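# Place the green block into the blue tray

## Task

Get the green block so that it sits inside the blue tray, and make sure it stays there once the robot lets go.

## Robot and tools

Robot: two arms, left_arm and right_arm. Each has six revolute joints and a two-finger parallel gripper. Measured bases in the scene frame: left_arm at (+0.013, +0.347, +0.036) m and right_arm at (+0.034, -0.368, +0.044) m, each yawed slightly (quat_wxyz about (1, 0, 0, 0.014-0.015)).

Scene frame: the origin is at table height, halfway between the two nominal bases. +x points out across the table, +y points toward the left_arm side, and +z points up. Arm names do not match left and right in the images. Each result reports end_effector_position (m) and end_effector_quat_wxyz in this frame. The position is the point between the finger pads, about 1 cm short of the tips. The fingers point along the gripper's +z and close along its y. Reported hand poses can be off by a few cm, more so at long reach.

The row format is shared by execute_actions and move. A row has 14 numbers, each in [-1, 1]. The first 7 are for left_arm and the last 7 for right_arm, always both, even if one arm stays still. Within each arm the order is: wrist yaw (joint5), elbow (joint3), shoulder (joint2), waist (joint1), wrist roll (joint6), wrist pitch (joint4), then gripper opening.

Joint numbers are scaled offsets, not angles. Each offset is measured from the "Joint targets" printed in the latest result, as they stood when the action or move began. They are not measured from the previous row. A value of 1.0 equals 2.811 rad for waist and shoulder, 2.53 for elbow, 2.575 for wrist pitch, 8.12 for wrist yaw, and 9.528 for wrist roll. Sending 0 for all of an arm's joints re-commands its current targets.

The opening number is absolute: +1 is fully open (pad gap 0.094 m) and -1 is shut. To leave a gripper as it is, repeat its current command from "Tool commands", because 0 means half-closed.

Joint ranges in rad: waist -2.880 to 2.880, shoulder 0.000 to 3.142, elbow 0.000 to 3.019, wrist pitch -1.693 to 1.571, wrist yaw -1.571 to 1.571, wrist roll -2.094 to 2.094. An action that asks a joint to go more than 0.084 rad beyond these is rejected for both arms. A joint pushed past its real end is clipped, and "joint sent to its limit" may appear.

execute_actions(actions, cameras): actions is a list of actions. Each action is a list of up to 15 rows, one per 1/30 s step; a short list repeats its last row. The per-step lead limits (about 0.7 rad for the big joints) and a 110 mm hand-jump cap mean that large changes need several actions.

cameras takes names from cam_high, cam_low, cam_over, cam_left_wrist and cam_right_wrist, or ["all"]. An unknown name invalidates the call. Images come back only if you ask for them or if actions is empty. An empty list also shows the fields that are otherwise hidden.

move(target, speed, blend, opening_speed, grip_force, blocking, cameras) plans smooth joint paths. target is one 14-number row, or a list of up to 15 rows forming waypoints. Every row is an offset from the same Joint targets at the start of the call.
- speed: rad/s for the joint with the farthest to go, 0.01 to 12.57, default 0.5. Give one value, or one per waypoint.
- blend: rad, how closely to cut corners at waypoints. 0 means stop at each.
- opening_speed: per second on the -1..+1 scale, at least 0.2. Use it for gentle closing.
- grip_force: newtons per pad, 10 to 50. Give one value, or one per arm. It persists once set, and low values close slowly.
- blocking=false returns after about 0.5 s while the motion continues.

Because joints move together, the hand traces a curve. Paths do not avoid obstacles or the other arm. The extra "move:" line reports done, off_target, moving, held or fault, and may add limits=held.

wait(seconds 0-10, cameras) lets time pass, or lets a running move continue. stop(cameras) brakes a running move. zoom_image(camera, region [x0,y0,x1,y1] pixels, at most 504x504) enlarges part of the most recent image from that camera. read_manual(section="licences") only returns licence text. finished_scene(scene=1) ends the scene for good; call it only when the block rests in the tray.

Result lines:
- Joint positions and velocities list joints in the row order, then the pad gap in m.
- Joint targets is the base for your next offsets.
- Tool commands shows the current gripper commands.
- grip_measured is the finger opening on the command scale; it reads slightly wide when empty and narrower than the part under a squeeze.
- grip_effort_nm is motor effort; negative means closing.
- Joint torques are in N m.
- Motor temperatures: MOTOR HOT appears at 85 °C, and an arm faults and drops at 100 °C.
- "joint command not followed" means the clearance check altered a command.

While you are thinking, the robot holds its last command, or a running move carries on.

Cameras: images are cam_high 896x504, cam_low 896x504, cam_over 896x504 (overhead), and the fisheye wrist views cam_left_wrist and cam_right_wrist at 672x504. Calibrations were supplied, but the fixed cameras may have shifted by up to about 2 degrees or 9 mm.

Avoid:
- dropping the block from a height, or releasing it while it is still moving;
- slamming into the table or tray;
- grippers or arms pressing into each other, which can end the scene;
- any object leaving the table, which fails the task;
- long stretched holds that overheat motors.

After contact, back the targets off so an arm stops pushing. Release by commanding an opening well above grip_measured.

Each tool is called after "Emit:" as name([rows], argument=value, ...), one row to a line, values as JSON.

## Session

Emit:
execute_actions(actions=[])

Scene clock: 0.00 s.
left_arm: end_effector_position=(+0.6573, +0.4474, +0.1856) grip_measured=+1.000 grip_effort_nm=n/a end_effector_quat_wxyz=(+0.085, -0.627, +0.771, +0.073) | right_arm: end_effector_position=(+0.3400, +0.0797, +0.1656) grip_measured=+1.000 grip_effort_nm=n/a end_effector_quat_wxyz=(+0.203, -0.436, +0.874, +0.073)
Joint names: [wrist yaw, elbow, shoulder, waist, wrist roll, wrist pitch]
Joint positions: left_arm=[-0.216 1.937 2.048 0.07 -1.261 -1.397 0.094] | right_arm=[0.079 1.143 1.579 0.968 0.056 -0.705 0.094]
Joint velocities: within noise
Joint torques (N m): no reading
Motor temperatures (°C): left_arm=[36 43 39 36 45 40 39] | right_arm=[39 41 38 44 42 36 34]
Heat: left arm: hottest wrist roll 45 °C; right arm: hottest waist 44 °C.
Joint targets: left_arm=[-0.215 1.958 2.054 0.070 -1.261 -1.396] | right_arm=[0.079 1.164 1.585 0.968 0.056 -0.704]
Tool commands: left_gripper/opening=+1.0 right_gripper/opening=+1.0

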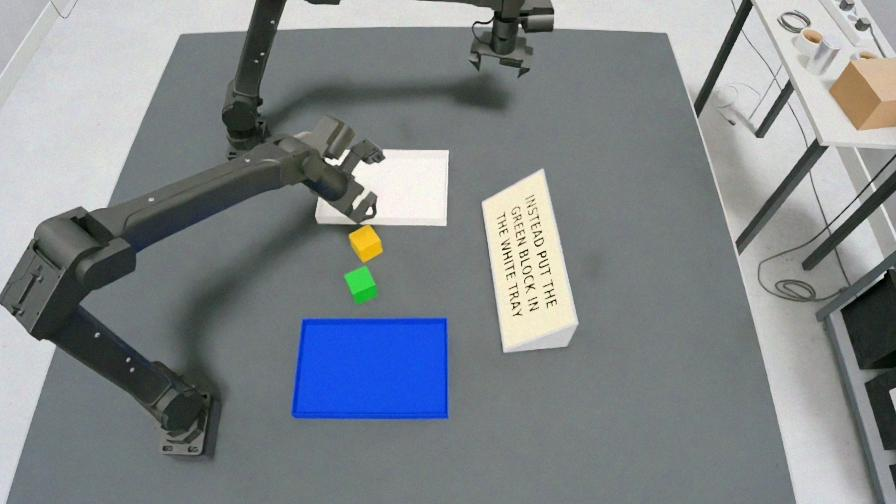

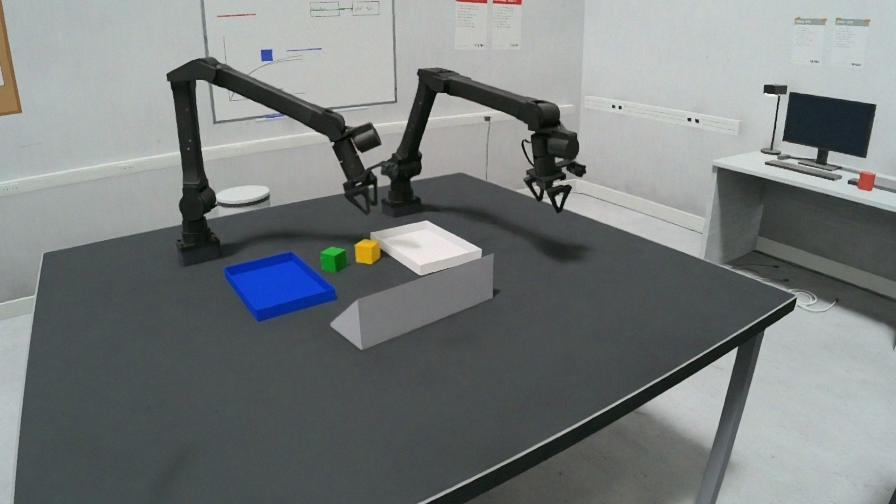

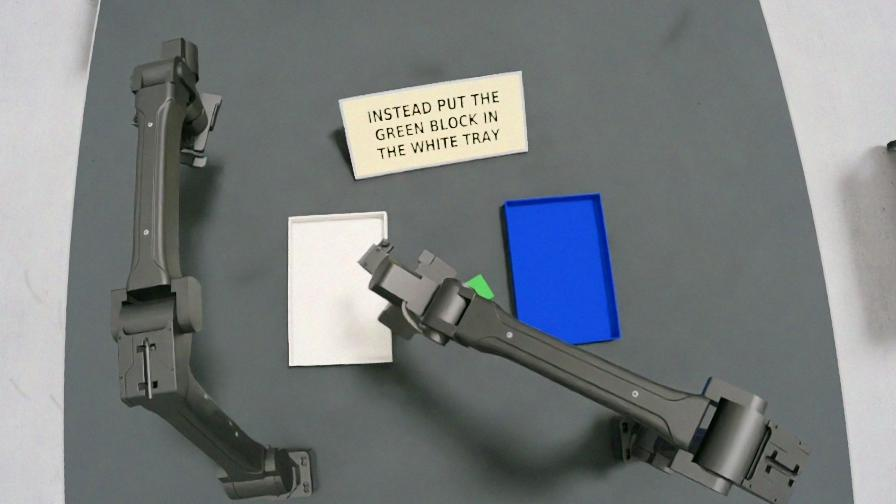

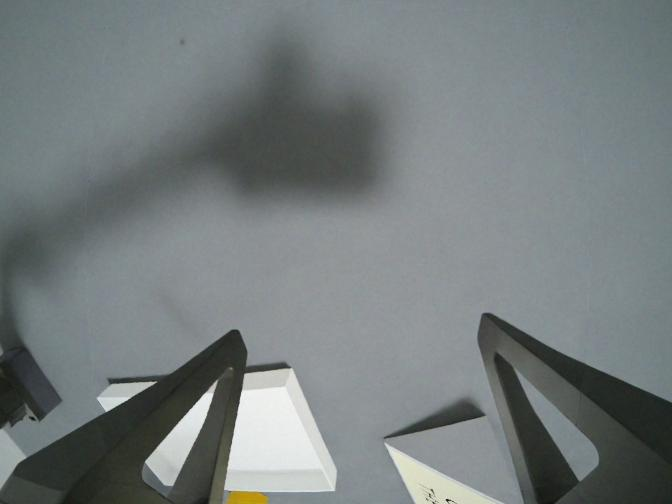

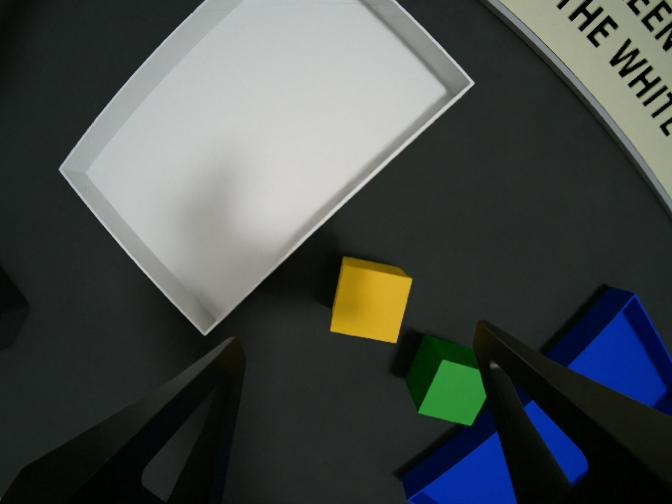

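The sign in the scene asks for the white tray. It isn't part of your instructions, so I'm sticking with the blue tray. I'll take a closer look at the block and tray before planning the grasp.

Emit:
zoom_image(camera="cam_high", region=[280, 210, 460, 430])

Emit:
zoom_image(camera="cam_right_wrist", region=[300, 220, 672, 504])

Emit:
zoom_image(camera="cam_low", region=[210, 190, 450, 340])

Scaled by 2.291 from the camera's 896x504 image, which has a finer 1280x720 frame.

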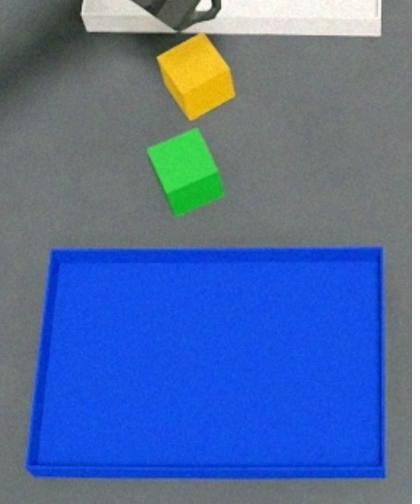

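Scaled by 1.355 from the camera's 672x504 image, which has a finer 960x720 frame.

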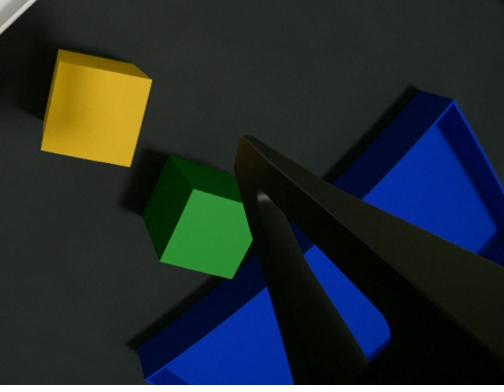

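Scaled by 2.100 from the camera's 896x504 image, which has a finer 1280x720 frame.

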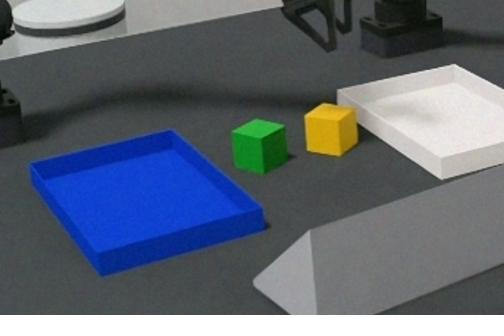

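Emit:
move(target=[0, 0, 0, 0, 0, 0, 1.0, -0.00973, -0.01542, 0.02561, -0.07019, 0.02634, -0.12427, 0.532], speed=0.7, cameras=["cam_right_wrist"])

Scene clock: 133.33 s.
left_arm: end_effector_position=(+0.6571, +0.4474, +0.1854) grip_measured=+1.000 grip_effort_nm=-0.03 end_effector_quat_wxyz=(+0.085, -0.627, +0.771, +0.073) | right_arm: end_effector_position=(+0.3579, -0.0408, +0.1104) grip_measured=+0.534 grip_effort_nm=-0.15 end_effector_quat_wxyz=(+0.019, -0.246, +0.969, +0.009)
Joint names: [wrist yaw, elbow, shoulder, waist, wrist roll, wrist pitch]
Joint positions: left_arm=[-0.216 1.936 2.048 0.07 -1.261 -1.397 0.094] | right_arm=[0.004 1.13 1.646 0.764 0.297 -1.014 0.072]
Joint torques (N m): left_arm=[-0.28 10.26 -22.24 0.56 -0.15 0.29] | right_arm=[-0.17 6.87 -11.75 -0.73 0.05 -0.29]
Motor temperatures (°C): left_arm=[34 51 43 35 40 39 35] | right_arm=[34 51 38 41 37 36 33]
Heat: left arm: hottest elbow 51 °C; right arm: hottest elbow 51 °C.
Joint targets: left_arm=[-0.215 1.957 2.054 0.070 -1.261 -1.396] | right_arm=[0.001 1.125 1.657 0.771 0.307 -1.024]
move: done
camera_calibration:
cam_right_wrist: T_world_to_cam=[[0.367041, -0.929581, -0.0340695, -0.158993], [-0.815608, -0.339219, 0.468737, 0.264079], [-0.447285, -0.144258, -0.882681, 0.353321], [0, 0, 0, 1]] pos_world=[0.431777, -0.00724698, 0.182669]
Images, in order (width x height): cam_right_wrist 672x504.

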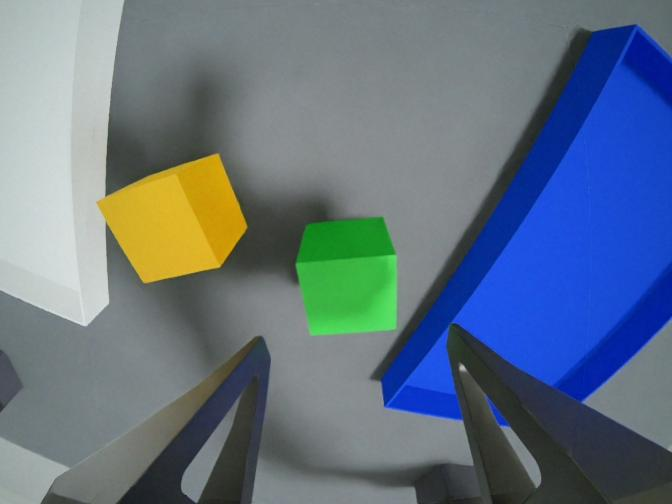

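Emit:
move([
  [0, 0, 0, 0, 0, 0, 1.0, 0, -0.04032, 0.03842, 0.00676, 0, 0.07146, 0.532],
  [0, 0, 0, 0, 0, 0, 1.0, 0, -0.04032, 0.03842, 0.00676, 0, 0.07146, -0.1],
  [0, 0, 0, 0, 0, 0, 1.0, 0, -0.00711, -0.00071, 0.00676, 0, 0.0008, -0.1],
], speed=[0.3, 0.3, 0.35], opening_speed=1.0, cameras=["cam_right_wrist", "cam_high"])

Scene clock: 197.37 s.
left_arm: end_effector_position=(+0.6571, +0.4474, +0.1854) grip_measured=+1.000 grip_effort_nm=-0.03 end_effector_quat_wxyz=(+0.085, -0.627, +0.771, +0.073) | right_arm: end_effector_position=(+0.3317, -0.0555, +0.0849) grip_measured=+0.040 grip_effort_nm=-1.07 end_effector_quat_wxyz=(-0.013, -0.255, +0.967, -0.010)
Joint names: [wrist yaw, elbow, shoulder, waist, wrist roll, wrist pitch]
Joint positions: left_arm=[-0.216 1.936 2.048 0.07 -1.261 -1.397 0.094] | right_arm=[0.003 1.066 1.657 0.783 0.298 -1.012 0.049]
Joint torques (N m): left_arm=[-0.3 10.28 -22.24 0.56 -0.15 0.28] | right_arm=[-0.15 9.92 -12.04 -1.2 0.09 -0.66]
Motor temperatures (°C): left_arm=[33 52 43 35 39 38 34] | right_arm=[33 46 38 41 35 35 33]
Heat: left arm: hottest elbow 52 °C; right arm: hottest elbow 46 °C.
Joint targets: left_arm=[-0.215 1.957 2.054 0.070 -1.261 -1.396] | right_arm=[0.001 1.107 1.655 0.790 0.307 -1.021]
move: off_target (right_arm); right_arm: the elbow is farthest, 0.041 rad from its target
camera_calibration:
cam_right_wrist: T_world_to_cam=[[0.38298, -0.923742, -0.00527181, -0.171308], [-0.78418, -0.328124, 0.526684, 0.235013], [-0.488249, -0.197575, -0.850045, 0.324841], [0, 0, 0, 1]] pos_world=[0.408504, -0.0169504, 0.151449]
Images, in order (width x height): cam_high 896x504, cam_right_wrist 672x504.

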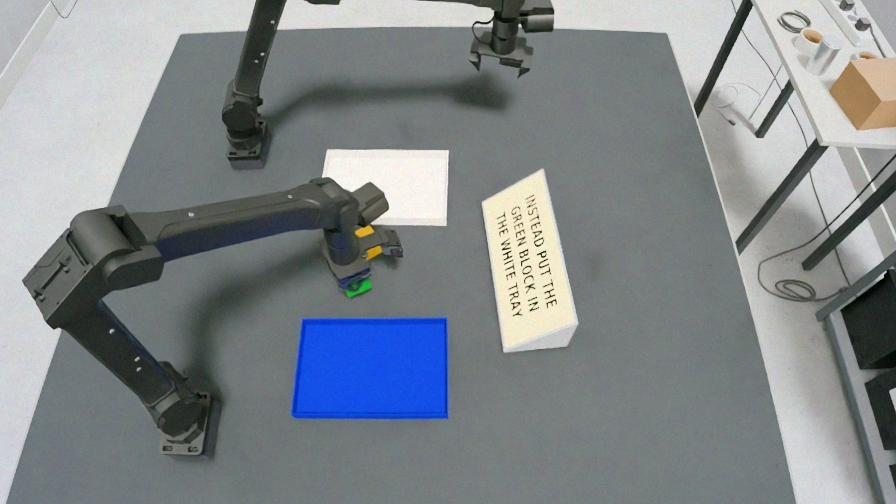

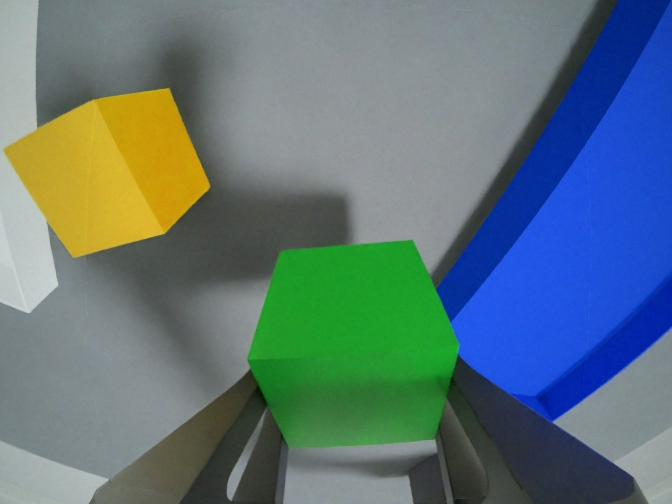

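Emit:
move([
  [0, 0, 0, 0, 0, 0, 1.0, 0, -0.0502, -0.03664, -0.15937, 0, 0.00816, -0.1],
  [0, 0, 0, 0, 0, 0, 1.0, 0, -0.07945, 0.00356, -0.15937, 0, 0.07806, -0.1],
], speed=[0.6, 0.3], blend=[0.08, 0], cameras=["cam_right_wrist", "cam_low"])

Scene clock: 238.70 s.
left_arm: end_effector_position=(+0.6571, +0.4474, +0.1854) grip_measured=+1.000 grip_effort_nm=-0.03 end_effector_quat_wxyz=(+0.085, -0.627, +0.771, +0.073) | right_arm: end_effector_position=(+0.4074, -0.2253, +0.0367) grip_measured=+0.039 grip_effort_nm=-1.07 end_effector_quat_wxyz=(-0.005, -0.034, +0.999, -0.002)
Joint names: [wrist yaw, elbow, shoulder, waist, wrist roll, wrist pitch]
Joint positions: left_arm=[-0.216 1.936 2.048 0.07 -1.261 -1.397 0.094] | right_arm=[0 0.909 1.66 0.337 0.299 -0.831 0.049]
Joint torques (N m): left_arm=[-0.29 10.22 -22.18 0.56 -0.15 0.31] | right_arm=[-0.05 6.08 -9.23 -0.67 0.07 0.25]
Heat: left arm: hottest elbow 52 °C; right arm: hottest elbow 46 °C.
Joint targets: left_arm=[-0.215 1.957 2.054 0.070 -1.261 -1.396] | right_arm=[0.000 0.906 1.665 0.342 0.307 -0.820]
move: done
camera_calibration:
cam_right_wrist: T_world_to_cam=[[-0.0535131, -0.998434, -0.0163279, -0.195975], [-0.85819, 0.0376242, 0.511952, 0.377188], [-0.510536, 0.0414086, -0.858859, 0.3505], [0, 0, 0, 1]] pos_world=[0.492154, -0.224374, 0.104728]
Images, in order (width x height): cam_low 896x504, cam_right_wrist 672x504.

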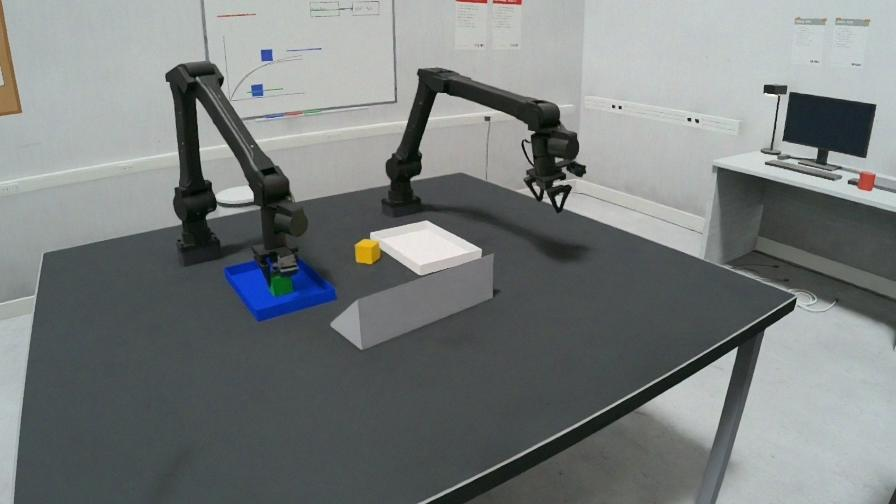

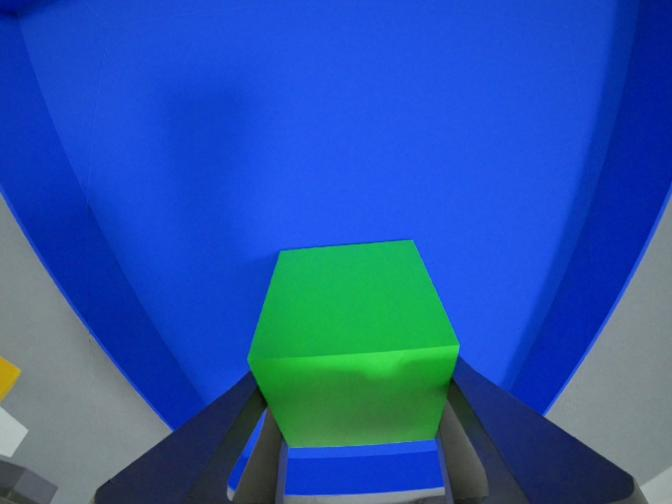

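Emit:
move([
  [0, 0, 0, 0, 0, 0, 1.0, 0, 0, 0, 0, 0, 0, 0.6],
  [0, 0, 0, 0, 0, 0, 1.0, 0, 0.03715, -0.03878, 0, 0, -0.0699, 0.6],
], speed=[0.3, 0.35], opening_speed=1.0, cameras=["cam_right_wrist", "cam_low"])

Scene clock: 248.87 s.
left_arm: end_effector_position=(+0.6571, +0.4474, +0.1854) grip_measured=+1.000 grip_effort_nm=-0.03 end_effector_quat_wxyz=(+0.085, -0.627, +0.771, +0.073) | right_arm: end_effector_position=(+0.4063, -0.2257, +0.0936) grip_measured=+0.598 grip_effort_nm=0.07 end_effector_quat_wxyz=(-0.004, -0.034, +0.999, -0.002)
Joint names: [wrist yaw, elbow, shoulder, waist, wrist roll, wrist pitch]
Joint positions: left_arm=[-0.216 1.936 2.048 0.07 -1.261 -1.397 0.094] | right_arm=[0 0.964 1.553 0.337 0.299 -0.99 0.075]
Joint torques (N m): left_arm=[-0.29 10.22 -22.18 0.5 -0.15 0.32] | right_arm=[-0.01 9.62 -9 -0.97 0.07 -0.28]
Heat: left arm: hottest elbow 52 °C; right arm: hottest elbow 46 °C.
Joint targets: left_arm=[-0.215 1.957 2.054 0.070 -1.261 -1.396] | right_arm=[0.000 1.000 1.556 0.342 0.307 -1.000]
move: off_target (right_arm); right_arm: the elbow is farthest, 0.036 rad from its target
camera_calibration:
cam_right_wrist: T_world_to_cam=[[-0.053489, -0.998419, -0.0172511, -0.19547], [-0.859296, 0.0372215, 0.510123, 0.347611], [-0.508674, 0.0421097, -0.859929, 0.398314], [0, 0, 0, 1]] pos_world=[0.490858, -0.224872, 0.161825]
Images, in order (width x height): cam_low 896x504, cam_right_wrist 672x504.

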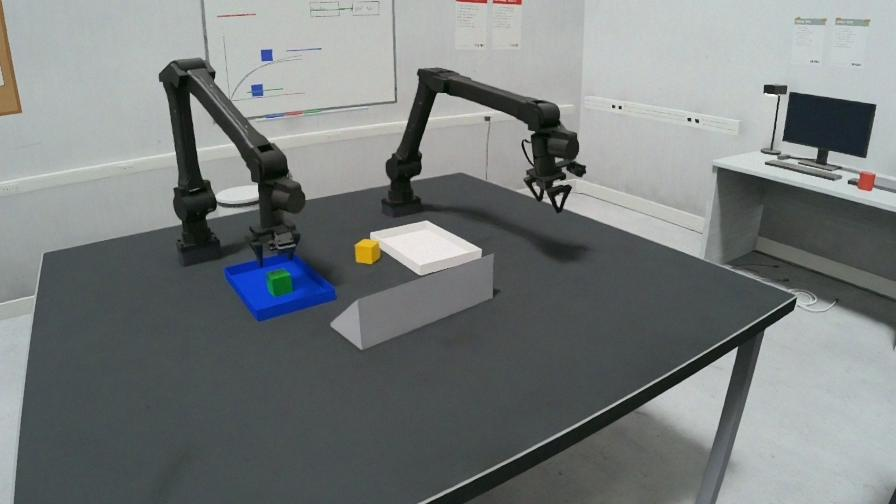

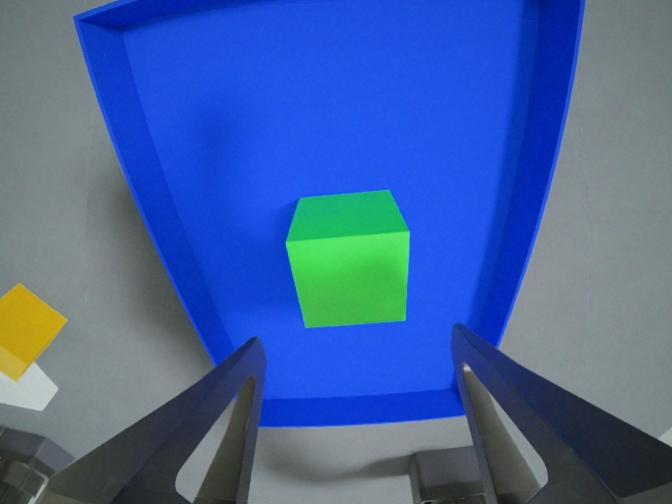

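The green block is resting inside the blue tray, and the gripper has let go and moved clear.

Emit:
finished_scene(scene=1)

The scene is finished: the task was done.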